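# Reseat two misplaced gears upright on furnace tray lugs

## Task

Fix the two wrongly placed gears so that every gear on the furnace tray rests flat on its lug with the small end facing up, then release them.

## Robot and tools

Robot: two arms, left_arm and right_arm, each ending in a two-finger gripper. Each arm base sits on its own mounting plate, and both plates are held by one metal frame behind the arms. For the clearance ("too close") check, a plate and its half of the frame count as part of the arm on it. Calibrated bases in the scene frame: left_arm at (-0.026, +0.373, +0.194) m, right_arm at (-0.014, -0.196, +0.194) m, both nearly unrotated.

Scene frame: origin at table-top height, midway between the two nominal bases. +x points out over the table, +z up, and left_arm is on the +y side. Arm names do not match image sides. Results report each gripper's end_effector_position (m) and end_effector_quat_wxyz in this frame. That point lies between the finger pads, roughly 1 cm behind the tips. Fingers point along the gripper's +z and open along its y. Reported positions can be off by a few cm, more when the arm is stretched.

Joint order (used in every row and every per-arm list): shoulder (joint2), elbow (joint3), waist (joint1), wrist pitch (joint4), wrist yaw (joint5), wrist roll (joint6). Stated ranges in rad: shoulder 0.000 to 3.142, elbow 0.000 to 3.019, waist -2.880 to 2.880, wrist pitch -1.693 to 1.571, wrist yaw -1.571 to 1.571, wrist roll -2.094 to 2.094. True ends may differ by up to 0.084 rad. A target more than 0.084 rad beyond a stated end, and farther out than the current angle, gets the call refused; targets past the true end are clipped, and the result may say "joint sent to its limit" (its absence proves nothing).

A row is always 14 plain numbers covering both arms: left_arm's six joint angles then its opening, then right_arm's six angles then its opening. Joint numbers are absolute target angles in radians (the same values Joint positions prints), not offsets. Opening runs from -1 (closed) to +1 (fully open, pad gap 0.094 m). To keep an arm or gripper still, repeat its current Joint targets and its current tool command; writing 0 for an opening is a real command to half-close.

Tools:
- execute_actions(actions, cameras): actions is a list of up to 15 actions; each action is a table of up to 15 rows, one row per 1/30 s step, the final row held for the remaining steps of that action's 15. An empty list just returns state and images.
- move(target, speed, blend, opening_speed, blocking, cameras): target is one 14-number row or a list of up to 15 rows (absolute joint angles plus openings), all sharing 10 s. All joints move together, so the hand traces a curve; the path does not avoid obstacles or the other arm. speed is the top rate of the joint with farthest to travel, 0.01 to 12.57 rad/s, default 0.5, one value or one per target. blend (rad) rounds corners between list targets. opening_speed (0.2 or more, per second on the -1..1 scale) ramps the gripper; use a low value to close gently. Finger changes in a later list target wait until everything is at rest there. blocking=false returns after about 0.5 s while the move runs; a new move replaces it. The result adds a "move:" line: done, off_target (resting more than 0.035 rad away), moving, held or fault, plus limits=held if steps were withheld. Done does not mean nothing was touched.
- wait(seconds 0 to 10, cameras): lets time pass while arms hold their last commands.
- stop(cameras): brakes a running move; it needs stopping distance.
- zoom_image(camera, region): region [x0, y0, x1, y1] in pixels of that camera's latest image, at most 504 by 504. Cameras: cam_head_left and cam_head_right (896x504), cam_left_wrist and cam_right_wrist (672x504, fisheye).
- read_manual(section): only licence texts.
- finished_scene(scene): ends the current scene with its number; irreversible.

Motion limits: each joint's target is kept within a lead of its measured angle (0.716 rad waist/shoulder, 0.645 elbow, 0.69 wrist pitch, 1.84 wrist yaw, 3.24 wrist roll), and if targets would shift the hand more than 110 mm, that arm's targets are scaled back. Far goals therefore need several actions; an unfinished motion must be re-sent. Small turns may not start. "Joint command not followed" means the clearance check altered some steps; it does not keep the grippers apart.

Result lines: Joint positions and Joint velocities per arm (rad, rad/s, then pad gap in m); "within noise" means at rest. Joint targets are the angles currently driven toward. Tool commands show present gripper commands. grip_measured is the opening on the command scale, reading up to ~2.7 mm wide when empty and narrower than the part when squeezing. grip_effort_nm is gripper motor effort (negative closes), with offset and friction, not pad force. Joint torques follow joint order, positive toward larger angles; numbers 2 and 4 wrap at ±28 N m. Wrist angles are measured after the gearing and show play.

Gripping: pads squeeze about 50 to 64 N; force limit is reached about 0.05 below the touch reading (0.11 for small or round parts). Release by commanding well above grip_measured.

Avoid: dropping gears or letting go while they move, knocking anything off the table or leaving it off, fast or hard impacts, hard pushes, contact or gripping between the two arms (can fail the scene), and holding loads or stretched poses for long, which heats motors (MOTOR HOT warning; at 100 °C the arm faults and falls for 30 to 60 s). Objects may occasionally be nudged by outside pushes.

Each tool is called after "Emit:" as a command line: name --argument value for each argument, lists and objects as JSON in quotes; but a table of rows of numbers goes row by row, as --pt "numbers of a row", without its own name.

## Session

Emit:
execute_actions --actions '[]'

Scene clock: 0.00 s.
left_arm: end_effector_position=(+0.1427, -0.0597, +0.3114) grip_measured=+1.000 grip_effort_nm=n/a end_effector_quat_wxyz=(+0.036, +0.686, +0.715, -0.132) | right_arm: end_effector_position=(+0.1339, -0.7400, +0.3461) grip_measured=+1.000 grip_effort_nm=n/a end_effector_quat_wxyz=(-0.096, +0.930, +0.300, -0.190)
Joint names: [shoulder, elbow, waist, wrist pitch, wrist yaw, wrist roll]
Joint positions: left_arm=[1.537 1.115 -1.093 -0.99 0.207 0.389 0.094] | right_arm=[1.971 1.803 -1.201 -1.616 0.362 1.361 0.094]
Joint velocities: within noise
Joint torques (N m): no reading
Motor temperatures (°C): left_arm=[30 34 30 30 31 29 31] | right_arm=[34 34 30 30 29 29 28]
Heat: left arm: hottest elbow 34 °C; right arm: hottest shoulder 34 °C.
Joint targets: left_arm=[1.542 1.137 -1.093 -0.989 0.207 0.389] | right_arm=[1.964 1.827 -1.201 -1.617 0.362 1.361]
Tool commands: left_gripper/opening=+1.0 right_gripper/opening=+1.0

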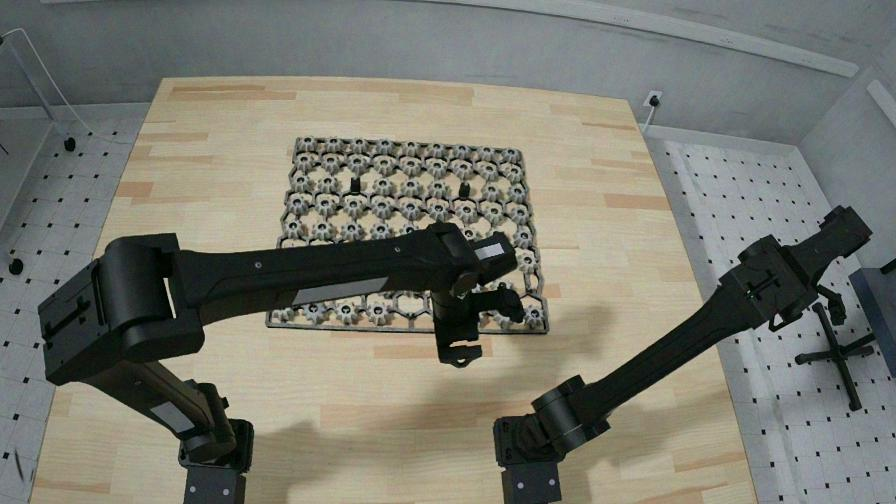

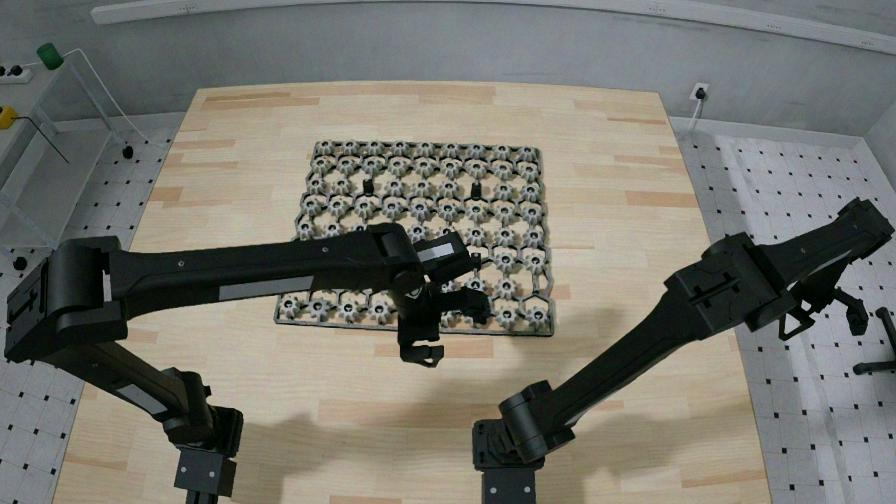

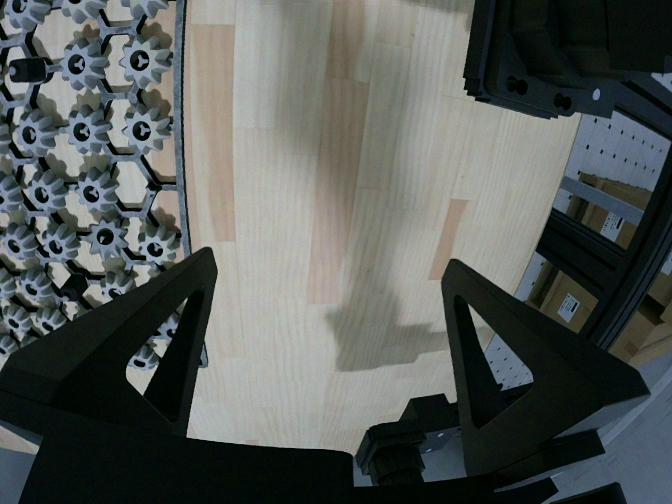

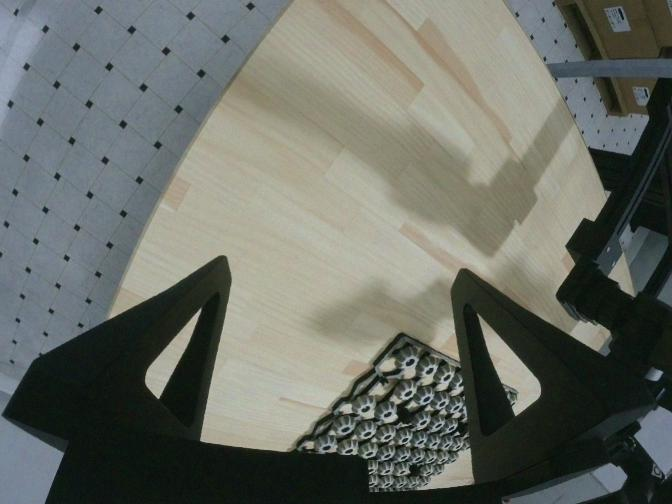

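Emit:
move --target '[1.2,1.115,0.9,-0.99,0,0.0,1,1.971,1.803,-1.201,-1.616,0.362,1.361,1]' --speed 0.8

Emit:
zoom_image --camera "cam_head_left" --region '[260, 130, 410, 340]'

Emit:
zoom_image --camera "cam_head_left" --region '[400, 130, 560, 340]'

Emit:
zoom_image --camera "cam_head_right" --region '[260, 130, 560, 340]'

Scene clock: 25.97 s.
left_arm: end_effector_position=(+0.2635, +0.7176, +0.4424) grip_measured=+1.000 grip_effort_nm=-0.037 end_effector_quat_wxyz=(+0.211, -0.402, +0.885, +0.101) | right_arm: end_effector_position=(+0.1339, -0.7400, +0.3461) grip_measured=+1.000 grip_effort_nm=0.037 end_effector_quat_wxyz=(-0.096, +0.930, +0.300, -0.190)
Joint names: [shoulder, elbow, waist, wrist pitch, wrist yaw, wrist roll]
Joint positions: left_arm=[1.209 1.115 0.907 -0.99 0.003 0.021 0.094] | right_arm=[1.971 1.803 -1.201 -1.616 0.362 1.361 0.094]
Joint velocities: within noise
Joint torques (N m): left_arm=[-9 9.85 -1.03 1.35 -0.11 -0.27] | right_arm=[-19.55 7.25 -0.15 -0.03 0.25 0.12]
Motor temperatures (°C): left_arm=[31 37 30 30 31 29 31] | right_arm=[37 37 30 30 29 28 28]
Heat: left arm: hottest elbow 37 °C; right arm: hottest shoulder 37 °C.
Joint targets: left_arm=[1.200 1.115 0.900 -0.990 0.000 0.005] | right_arm=[1.971 1.803 -1.201 -1.616 0.362 1.361]
move: done

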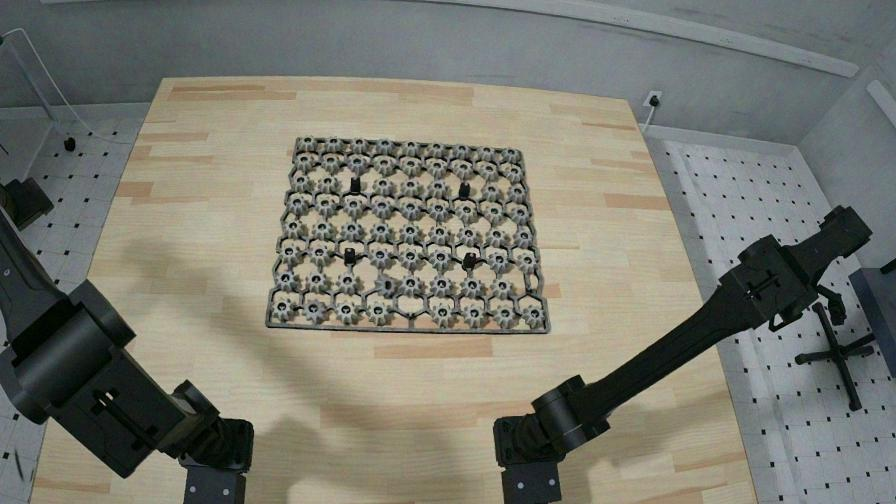

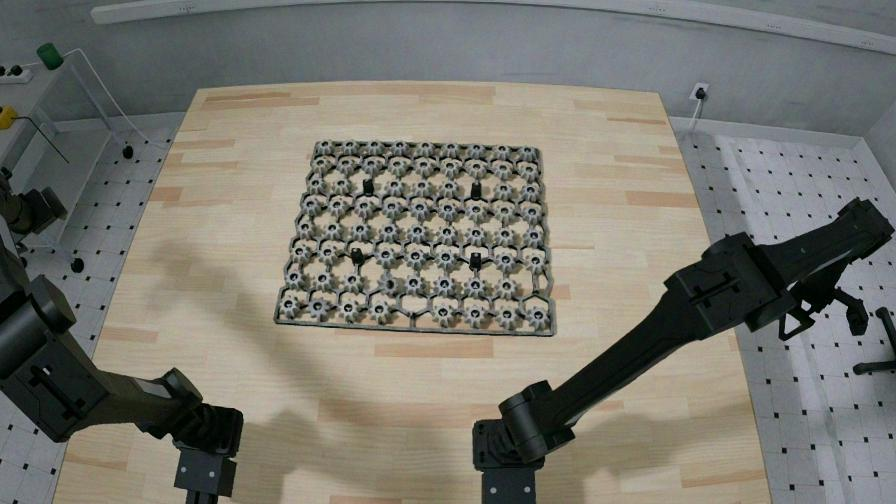

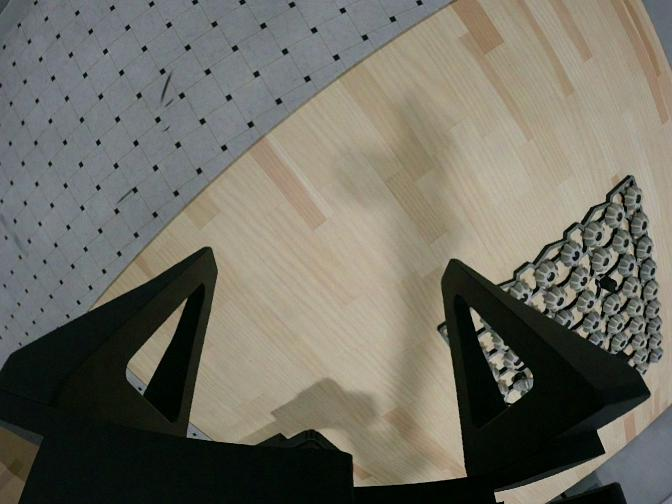

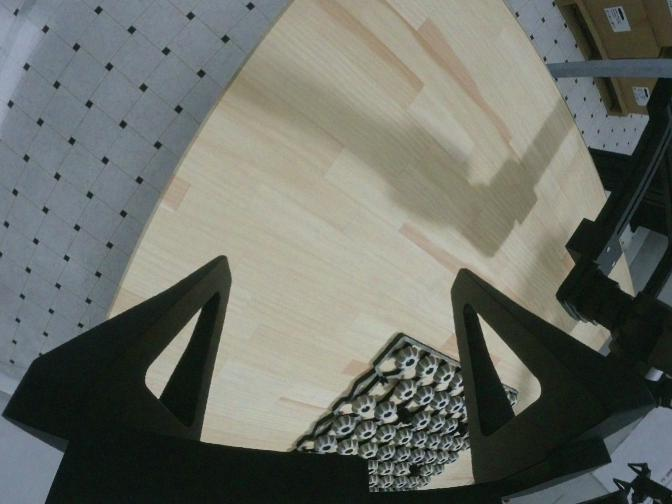

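Scaled by 2.400 from the camera's 896x504 image, which has a finer 1280x720 frame.

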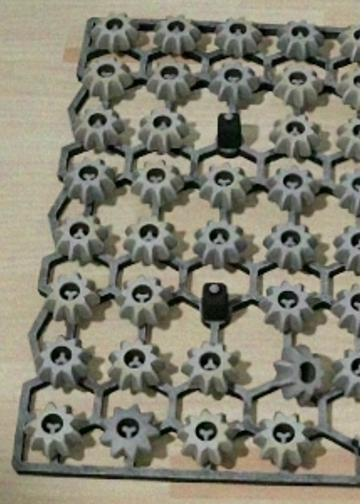

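Scaled by 2.400 from the camera's 896x504 image, which has a finer 1280x720 frame.

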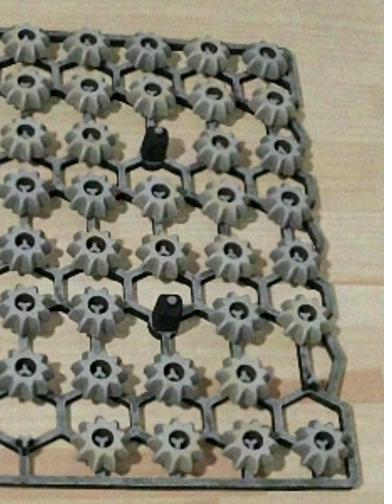

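Scaled by 1.680 from the camera's 896x504 image, which has a finer 1280x720 frame.

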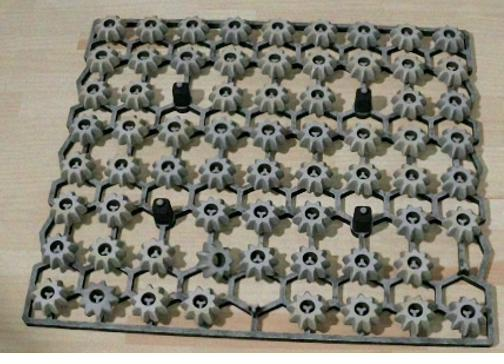

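Emit:
zoom_image --camera "cam_head_left" --region '[265, 265, 345, 335]'

Emit:
zoom_image --camera "cam_head_left" --region '[350, 255, 450, 335]'

Emit:
zoom_image --camera "cam_head_right" --region '[340, 260, 440, 340]'

Emit:
zoom_image --camera "cam_head_left" --region '[480, 255, 560, 335]'

Scaled by 6.300 from the camera's 896x504 image, which has a finer 1280x720 frame.

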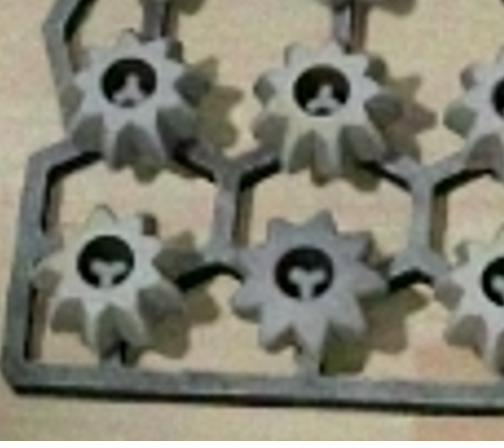

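Scaled by 5.040 from the camera's 896x504 image, which has a finer 1280x720 frame.

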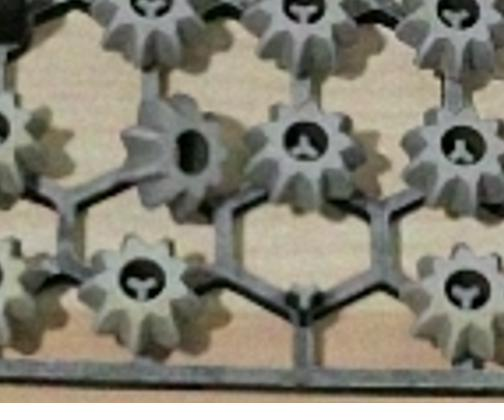

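Scaled by 5.040 from the camera's 896x504 image, which has a finer 1280x720 frame.

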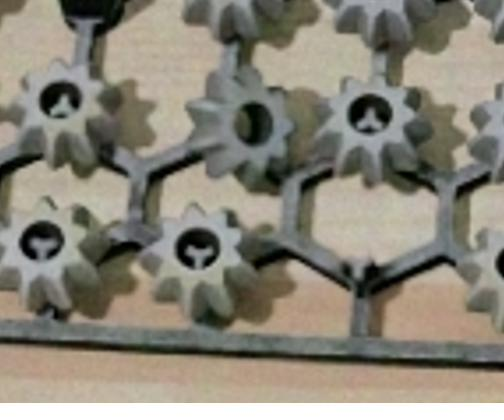

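Scaled by 6.300 from the camera's 896x504 image, which has a finer 1280x720 frame.

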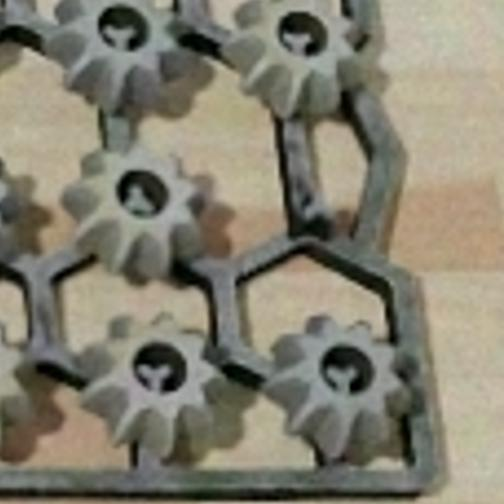

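Emit:
move --target '[1.361,0.767,-0.53,-0.977,0,0.0,1,1.971,1.803,-1.201,-1.616,0.362,1.361,1]' --speed 0.8

Emit:
zoom_image --camera "cam_left_wrist" --region '[100, 0, 600, 500]'

Scene clock: 89.17 s.
left_arm: end_effector_position=(+0.2499, +0.1956, +0.2553) grip_measured=+1.000 grip_effort_nm=-0.046 end_effector_quat_wxyz=(+0.001, +0.286, +0.958, -0.011) | right_arm: end_effector_position=(+0.1339, -0.7400, +0.3461) grip_measured=+1.000 grip_effort_nm=0.027 end_effector_quat_wxyz=(-0.096, +0.930, +0.300, -0.190)
Joint names: [shoulder, elbow, waist, wrist pitch, wrist yaw, wrist roll]
Joint positions: left_arm=[1.345 0.776 -0.537 -0.99 0.006 0.01 0.094] | right_arm=[1.971 1.803 -1.201 -1.616 0.362 1.361 0.094]
Joint velocities: within noise
Joint torques (N m): left_arm=[-6.71 6.94 -0.26 0.91 -0.13 -0.26] | right_arm=[-19.43 7.25 0.03 -0.06 0.25 0.13]
Motor temperatures (°C): left_arm=[31 41 30 30 31 29 31] | right_arm=[41 37 29 30 29 28 28]
Heat: left arm: hottest elbow 41 °C; right arm: hottest shoulder 41 °C.
Joint targets: left_arm=[1.361 0.767 -0.530 -0.977 0.003 -0.006] | right_arm=[1.971 1.803 -1.201 -1.616 0.362 1.361]
move: done

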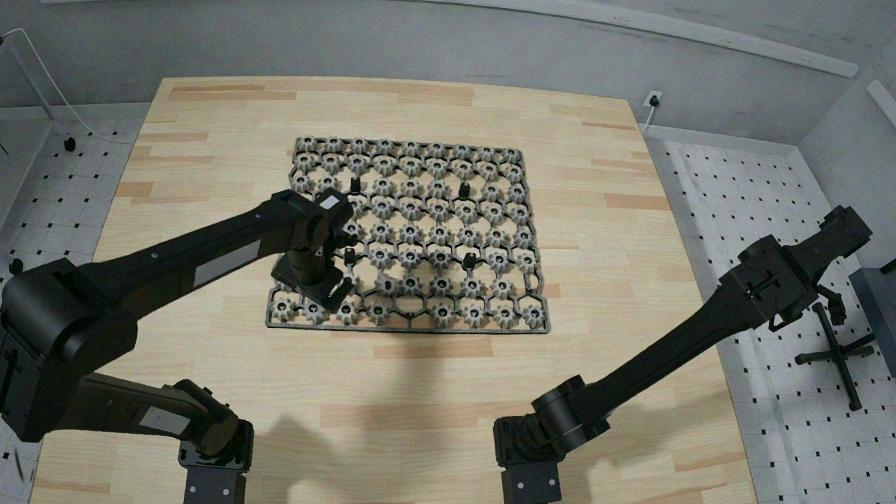

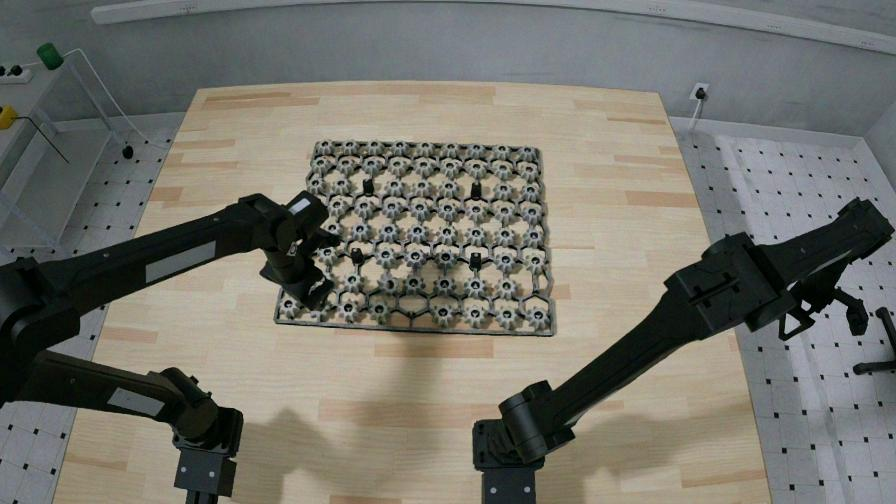

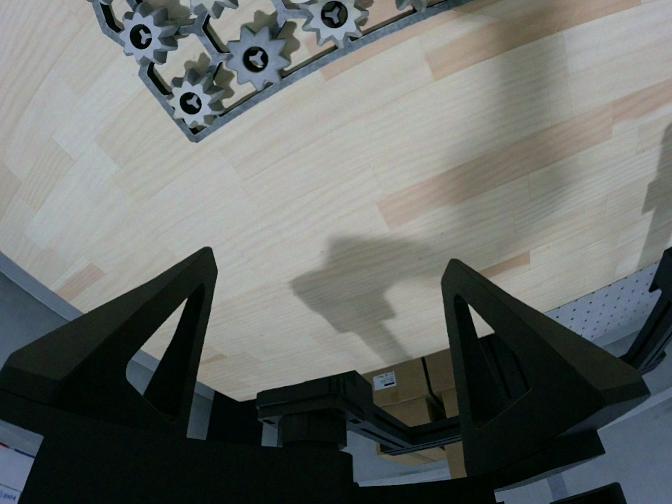

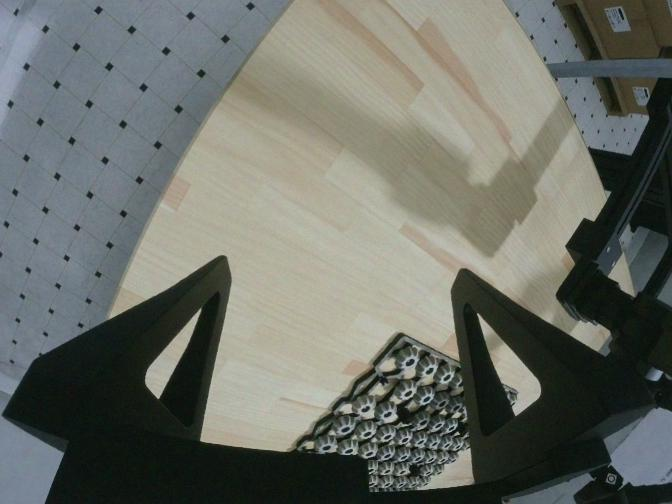

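Scaled by 1.008 from the camera's 672x504 image, which has a finer 960x720 frame.

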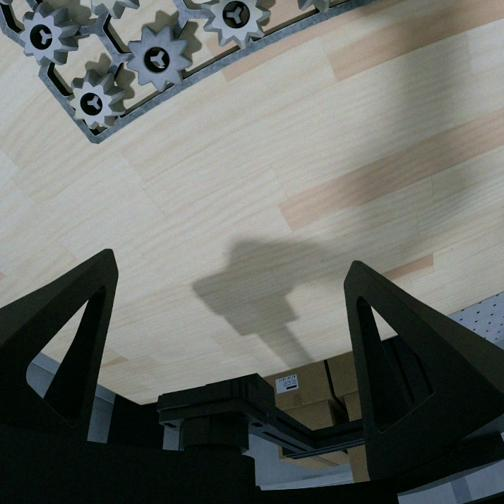

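Emit:
move --target '[1.744,0.842,-0.342,-0.668,0,0.0,0.3,1.971,1.803,-1.201,-1.616,0.362,1.361,1]' --speed 0.6 --cameras '["cam_left_wrist"]'

Emit:
zoom_image --camera "cam_left_wrist" --region '[100, 50, 550, 387]'

Scene clock: 116.00 s.
left_arm: end_effector_position=(+0.3166, +0.2365, +0.1319) grip_measured=+0.303 grip_effort_nm=-0.168 end_effector_quat_wxyz=(-0.024, +0.191, +0.981, -0.003) | right_arm: end_effector_position=(+0.1339, -0.7400, +0.3461) grip_measured=+1.000 grip_effort_nm=0.032 end_effector_quat_wxyz=(-0.096, +0.930, +0.300, -0.190)
Joint names: [shoulder, elbow, waist, wrist pitch, wrist yaw, wrist roll]
Joint positions: left_arm=[1.736 0.805 -0.343 -0.68 0.001 0.01 0.061] | right_arm=[1.971 1.803 -1.201 -1.616 0.362 1.361 0.094]
Joint velocities: within noise
Joint torques (N m): left_arm=[-10.46 8.03 -0.73 0.73 -0.16 -0.22] | right_arm=[-19.55 7.24 -0.03 -0.03 0.25 0.13]
Motor temperatures (°C): left_arm=[31 40 30 30 31 29 31] | right_arm=[41 38 29 30 29 28 28]
Heat: left arm: hottest elbow 40 °C; right arm: hottest shoulder 41 °C.
Joint targets: left_arm=[1.744 0.842 -0.342 -0.668 -0.003 0.000] | right_arm=[1.971 1.803 -1.201 -1.616 0.362 1.361]
move: off_target (left_arm); left_arm: the elbow is farthest, 0.037 rad from its target
Images, in order (width x height): cam_left_wrist 672x504.

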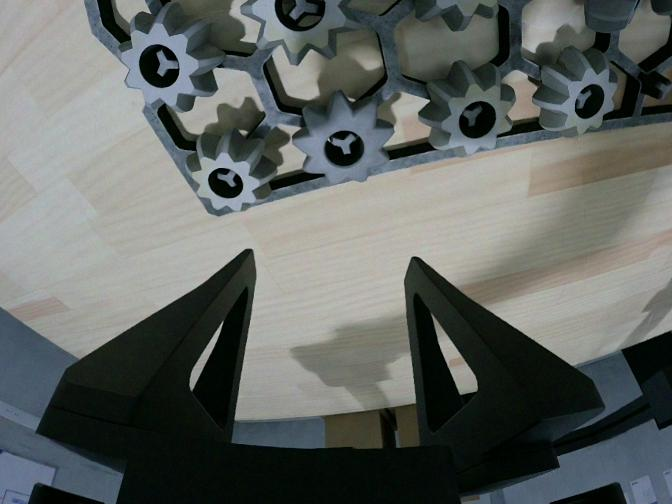

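Scaled by 1.120 from the camera's 672x504 image, which has a finer 960x720 frame.

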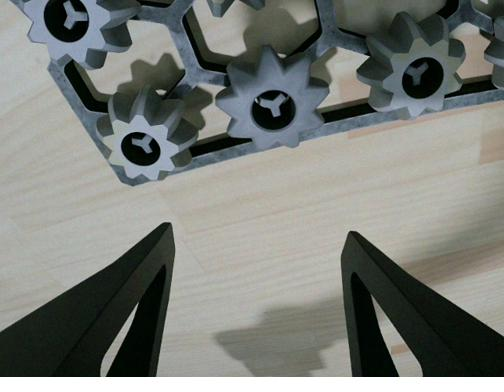

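Emit:
move --target '[1.878,0.805,-0.345,-0.47,0,0.52,0.5,1.971,1.803,-1.201,-1.616,0.362,1.361,1]' --speed 0.4 --cameras '["cam_left_wrist","cam_head_left"]'

Emit:
zoom_image --camera "cam_left_wrist" --region '[150, 50, 550, 350]'

Scene clock: 137.37 s.
left_arm: end_effector_position=(+0.3376, +0.2276, +0.0888) grip_measured=+0.497 grip_effort_nm=0.120 end_effector_quat_wxyz=(+0.016, +0.425, +0.905, -0.006) | right_arm: end_effector_position=(+0.1339, -0.7400, +0.3461) grip_measured=+1.000 grip_effort_nm=0.037 end_effector_quat_wxyz=(-0.096, +0.930, +0.300, -0.190)
Joint names: [shoulder, elbow, waist, wrist pitch, wrist yaw, wrist roll]
Joint positions: left_arm=[1.855 0.805 -0.343 -0.484 0.001 0.504 0.07] | right_arm=[1.971 1.803 -1.201 -1.616 0.362 1.361 0.094]
Joint velocities: within noise
Joint torques (N m): left_arm=[-10.23 4.44 -0.91 0.99 0.01 0.05] | right_arm=[-19.49 7.25 -0.03 -0.06 0.25 0.13]
Motor temperatures (°C): left_arm=[32 40 30 29 31 29 31] | right_arm=[41 38 29 30 29 28 28]
Heat: left arm: hottest elbow 40 °C; right arm: hottest shoulder 41 °C.
Joint targets: left_arm=[1.878 0.805 -0.345 -0.470 0.000 0.521] | right_arm=[1.971 1.803 -1.201 -1.616 0.362 1.361]
move: done
Images, in order (width x height): cam_head_left 896x504, cam_left_wrist 672x504.

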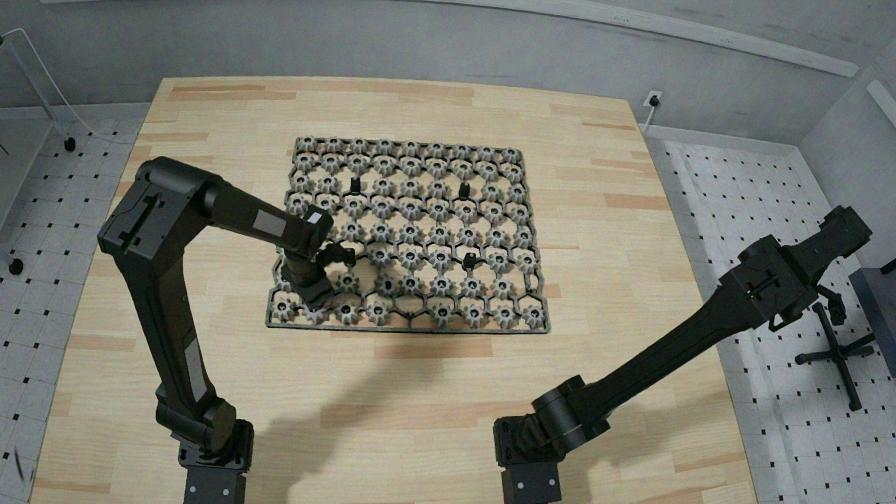

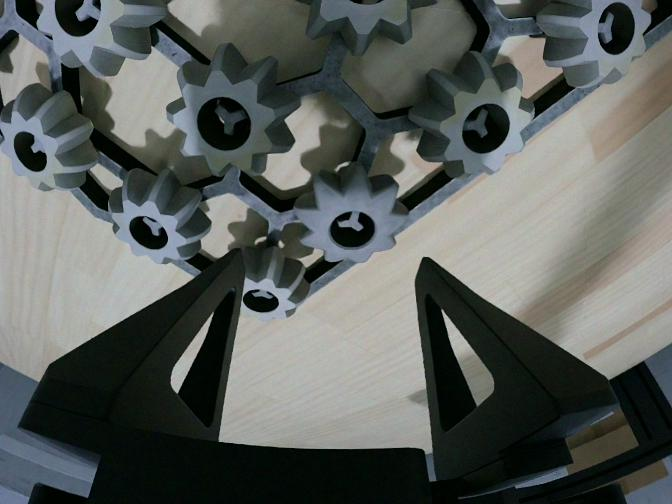

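Scaled by 1.260 from the camera's 672x504 image, which has a finer 960x720 frame.

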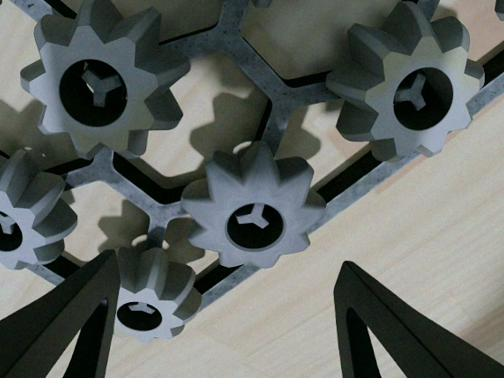

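Emit:
move --target '[1.962,0.778,-0.353,-0.404,0,0.52,0.5,1.971,1.803,-1.201,-1.616,0.362,1.361,1]' --speed 0.3 --cameras '["cam_left_wrist"]'

Emit:
zoom_image --camera "cam_left_wrist" --region '[180, 100, 500, 340]'

Scene clock: 155.83 s.
left_arm: end_effector_position=(+0.3195, +0.2336, +0.0527) grip_measured=+0.497 grip_effort_nm=0.115 end_effector_quat_wxyz=(-0.007, +0.426, +0.905, -0.008) | right_arm: end_effector_position=(+0.1339, -0.7400, +0.3461) grip_measured=+1.000 grip_effort_nm=0.032 end_effector_quat_wxyz=(-0.096, +0.930, +0.300, -0.190)
Joint names: [shoulder, elbow, waist, wrist pitch, wrist yaw, wrist roll]
Joint positions: left_arm=[1.946 0.783 -0.344 -0.416 0.001 0.504 0.07] | right_arm=[1.971 1.803 -1.201 -1.616 0.362 1.361 0.094]
Joint velocities: within noise
Joint torques (N m): left_arm=[-10.64 3.06 -1.38 0.88 0.01 0.05] | right_arm=[-19.55 7.24 -0.09 -0.08 0.25 0.13]
Motor temperatures (°C): left_arm=[32 39 30 29 31 29 31] | right_arm=[42 38 29 29 29 28 28]
Heat: left arm: hottest elbow 39 °C; right arm: hottest shoulder 42 °C.
Joint targets: left_arm=[1.962 0.778 -0.353 -0.403 0.000 0.519] | right_arm=[1.971 1.803 -1.201 -1.616 0.362 1.361]
move: done
Images, in order (width x height): cam_left_wrist 672x504.

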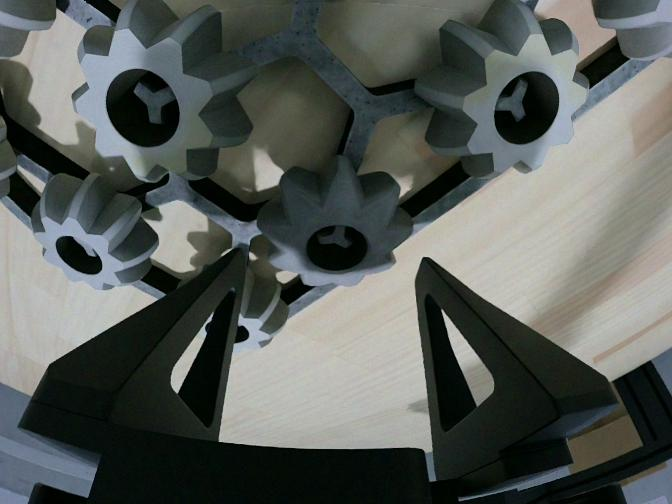

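Scaled by 1.575 from the camera's 672x504 image, which has a finer 960x720 frame.

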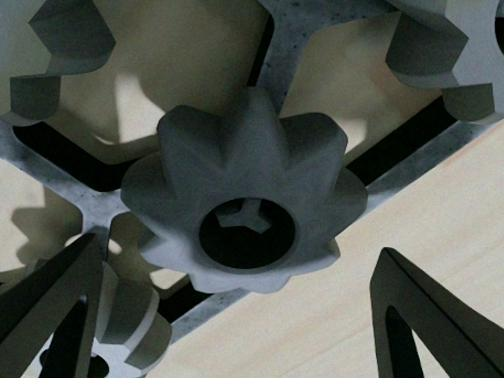

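Emit:
move --target '[2.027,0.783,-0.360,-0.325,0,0.52,0.75,1.971,1.803,-1.201,-1.616,0.362,1.361,1]' --speed 0.15 --cameras '["cam_left_wrist","cam_head_left"]'

Emit:
zoom_image --camera "cam_left_wrist" --region '[180, 100, 500, 340]'

Scene clock: 180.67 s.
left_arm: end_effector_position=(+0.3203, +0.2301, +0.0318) grip_measured=+0.747 grip_effort_nm=0.125 end_effector_quat_wxyz=(+0.002, +0.429, +0.903, -0.007) | right_arm: end_effector_position=(+0.1339, -0.7400, +0.3461) grip_measured=+1.000 grip_effort_nm=0.037 end_effector_quat_wxyz=(-0.096, +0.930, +0.300, -0.190)
Joint names: [shoulder, elbow, waist, wrist pitch, wrist yaw, wrist roll]
Joint positions: left_arm=[2.005 0.783 -0.352 -0.34 0.001 0.504 0.082] | right_arm=[1.971 1.803 -1.201 -1.616 0.362 1.361 0.094]
Joint velocities: within noise
Joint torques (N m): left_arm=[-10.58 2.96 -1.32 0.87 0.01 0.07] | right_arm=[-19.6 7.23 0.03 -0.05 0.25 0.13]
Motor temperatures (°C): left_arm=[33 37 30 29 31 29 31] | right_arm=[42 38 29 29 29 28 28]
Heat: left arm: hottest elbow 37 °C; right arm: hottest shoulder 42 °C.
Joint targets: left_arm=[2.027 0.783 -0.360 -0.326 0.000 0.520] | right_arm=[1.971 1.803 -1.201 -1.616 0.362 1.361]
move: done
Images, in order (width x height): cam_head_left 896x504, cam_left_wrist 672x504.

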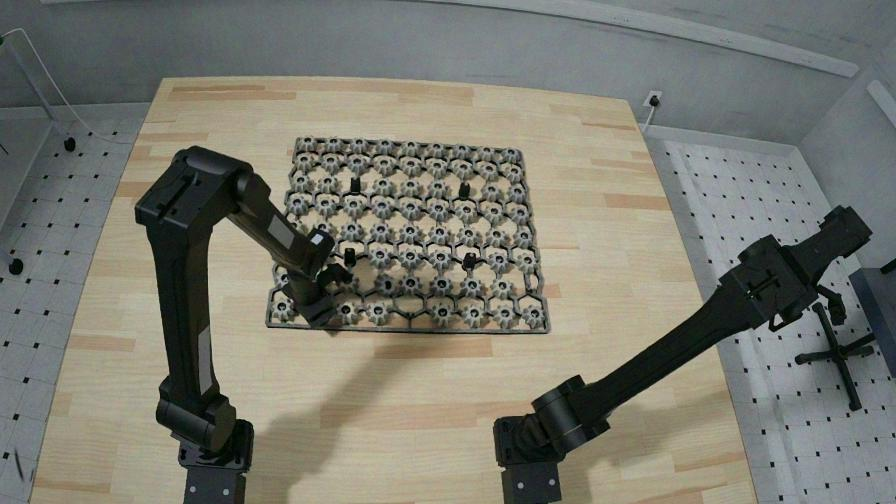

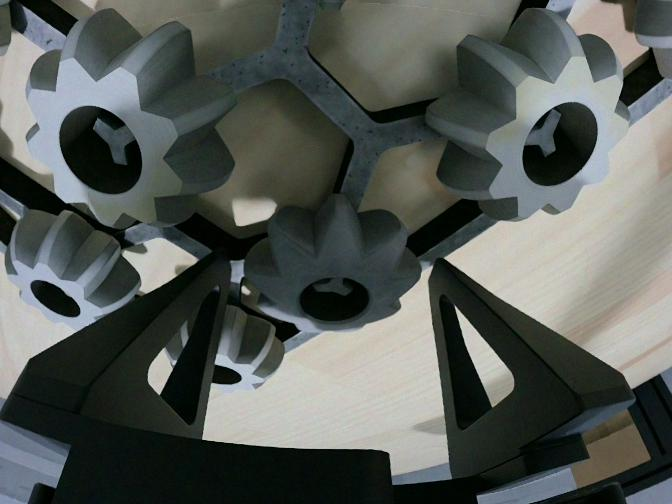

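Scaled by 1.575 from the camera's 672x504 image, which has a finer 960x720 frame.

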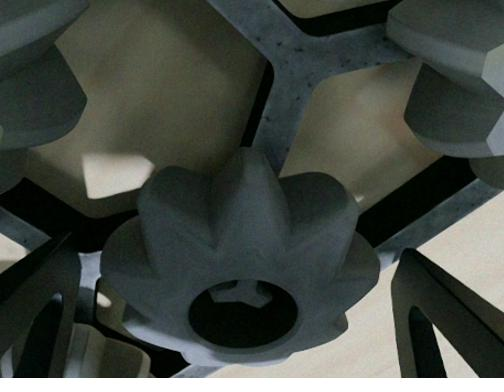

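Emit:
move --target '[2.027,0.783,-0.360,-0.325,0,0.52,0.1,1.971,1.803,-1.201,-1.616,0.362,1.361,1]' --opening_speed 0.3 --cameras '["cam_left_wrist"]'

Scene clock: 189.33 s.
left_arm: end_effector_position=(+0.3207, +0.2299, +0.0318) grip_measured=+0.205 grip_effort_nm=-1.048 end_effector_quat_wxyz=(+0.003, +0.430, +0.903, -0.007) | right_arm: end_effector_position=(+0.1339, -0.7400, +0.3461) grip_measured=+1.000 grip_effort_nm=0.032 end_effector_quat_wxyz=(-0.096, +0.930, +0.300, -0.190)
Joint names: [shoulder, elbow, waist, wrist pitch, wrist yaw, wrist roll]
Joint positions: left_arm=[2.005 0.783 -0.352 -0.338 0.001 0.506 0.057] | right_arm=[1.971 1.803 -1.201 -1.616 0.362 1.361 0.094]
Joint velocities: within noise
Joint torques (N m): left_arm=[-10.7 2.95 -1.38 0.94 0.01 0.05] | right_arm=[-19.49 7.25 -0.09 -0.06 0.25 0.13]
Motor temperatures (°C): left_arm=[32 37 30 29 31 29 31] | right_arm=[42 38 29 29 29 28 28]
Heat: left arm: hottest elbow 37 °C; right arm: hottest shoulder 42 °C.
Joint targets: left_arm=[2.027 0.783 -0.360 -0.324 0.000 0.521] | right_arm=[1.971 1.803 -1.201 -1.616 0.362 1.361]
move: done
Images, in order (width x height): cam_left_wrist 672x504.

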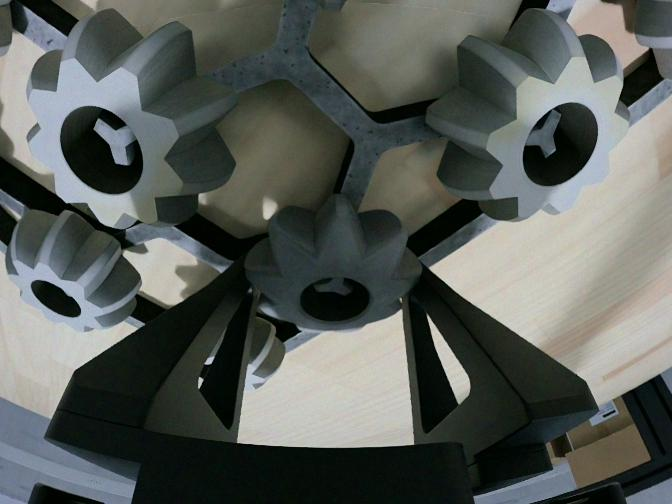

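Emit:
move --pt "1.94 0.778 -0.353 -0.394 0 0.52 0.1 1.971 1.803 -1.201 -1.616 0.362 1.361 1" --pt "1.744 0.842 -0.343 -0.65 0 0.52 0.1 1.971 1.803 -1.201 -1.616 0.362 1.361 1" --speed 0.25 --blend 0.05 --cameras '["cam_left_wrist","cam_head_left"]'

Scene clock: 194.50 s.
left_arm: end_effector_position=(+0.3178, +0.2324, +0.1205) grip_measured=+0.204 grip_effort_nm=-1.053 end_effector_quat_wxyz=(-0.018, +0.430, +0.903, -0.008) | right_arm: end_effector_position=(+0.1339, -0.7400, +0.3461) grip_measured=+1.000 grip_effort_nm=0.027 end_effector_quat_wxyz=(-0.096, +0.930, +0.300, -0.190)
Joint names: [shoulder, elbow, waist, wrist pitch, wrist yaw, wrist roll]
Joint positions: left_arm=[1.765 0.801 -0.352 -0.637 0.001 0.506 0.057] | right_arm=[1.971 1.803 -1.201 -1.616 0.362 1.361 0.094]
Joint velocities: within noise
Joint torques (N m): left_arm=[-12.51 8.1 -0.03 -0.43 0 0.04] | right_arm=[-19.49 7.24 0.09 -0.06 0.26 0.13]
Motor temperatures (°C): left_arm=[32 37 30 29 31 29 31] | right_arm=[42 38 29 29 29 28 28]
Heat: left arm: hottest elbow 37 °C; right arm: hottest shoulder 42 °C.
Joint targets: left_arm=[1.744 0.842 -0.343 -0.650 0.000 0.520] | right_arm=[1.971 1.803 -1.201 -1.616 0.362 1.361]
move: off_target (left_arm); blend cut to 0.0435 rad at target 1; left_arm: the elbow is farthest, 0.041 rad from its target
Images, in order (width x height): cam_head_left 896x504, cam_left_wrist 672x504.

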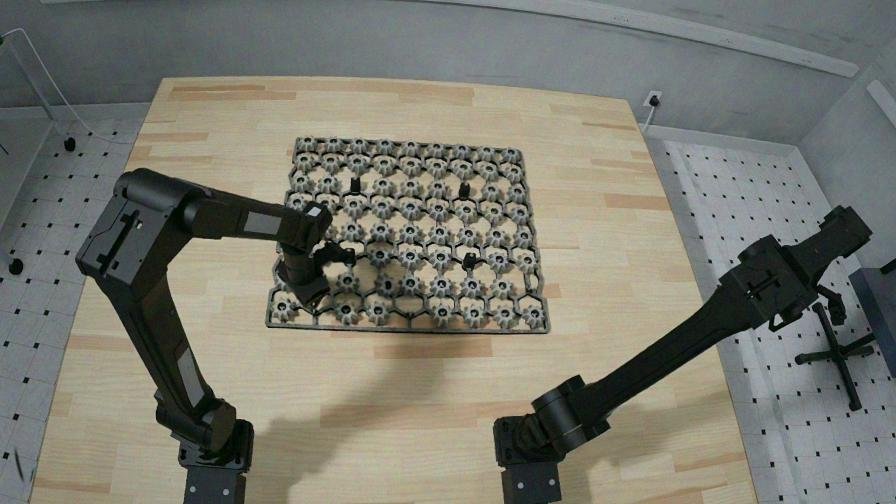

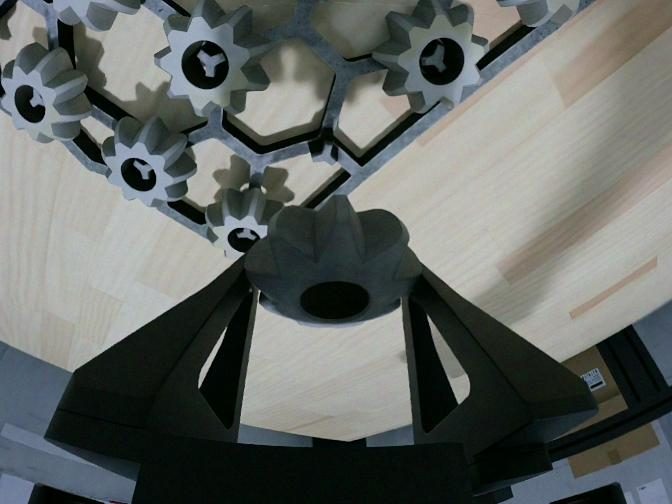

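Emit:
move --pt "1.722 0.665 -0.248 0.2 0.6 0.3 0.1 1.9 1.6 -0.9 -0.8 -0.3 1.57 1" --pt "1.722 0.646 -0.248 1.076 1.29 0.0 0.1 1.704 0.8 -0.02 0.9 -1.5 1.57 1" --speed 0.6 --blend 0.1

Scene clock: 227.93 s.
left_arm: end_effector_position=(+0.3626, +0.0872, +0.3344) grip_measured=+0.204 grip_effort_nm=-1.053 end_effector_quat_wxyz=(+0.485, +0.489, +0.514, -0.511) | right_arm: end_effector_position=(+0.4565, -0.0331, +0.3777) grip_measured=+1.000 grip_effort_nm=0.022 end_effector_quat_wxyz=(+0.012, +0.055, +0.703, +0.709)
Joint names: [shoulder, elbow, waist, wrist pitch, wrist yaw, wrist roll]
Joint positions: left_arm=[1.754 0.652 -0.256 1.044 1.284 0.015 0.057] | right_arm=[1.72 0.806 -0.016 0.863 -1.49 1.569 0.094]
Joint velocities: within noise
Joint torques (N m): left_arm=[-13.33 4.59 -0.09 3.15 0.34 -0.25] | right_arm=[-14.33 5.22 0.21 2.21 -0.15 0.11]
Motor temperatures (°C): left_arm=[33 37 30 29 31 29 32] | right_arm=[42 38 29 29 29 28 28]
Heat: left arm: hottest elbow 37 °C; right arm: hottest shoulder 42 °C.
Joint targets: left_arm=[1.722 0.646 -0.248 1.074 1.290 -0.001] | right_arm=[1.704 0.800 -0.020 0.889 -1.492 1.580]
move: off_target (right_arm); right_arm: the wrist pitch is farthest, 0.037 rad from its target

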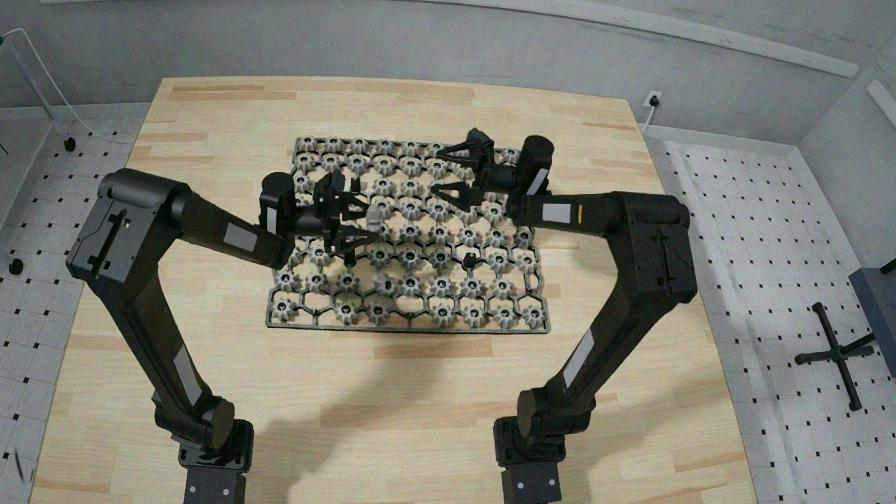

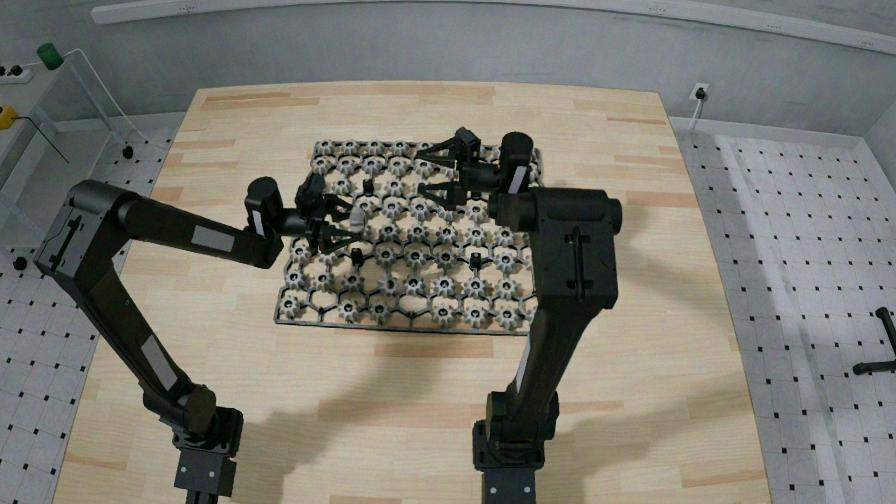

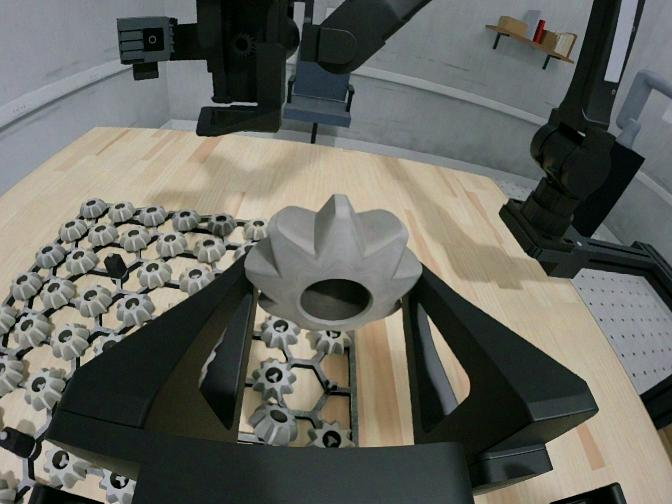

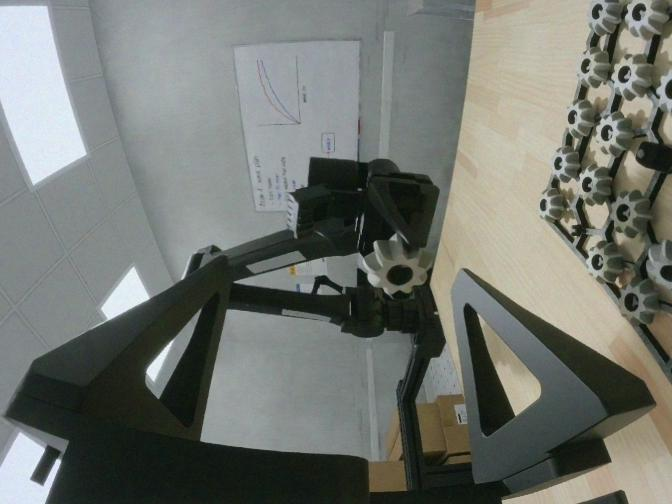

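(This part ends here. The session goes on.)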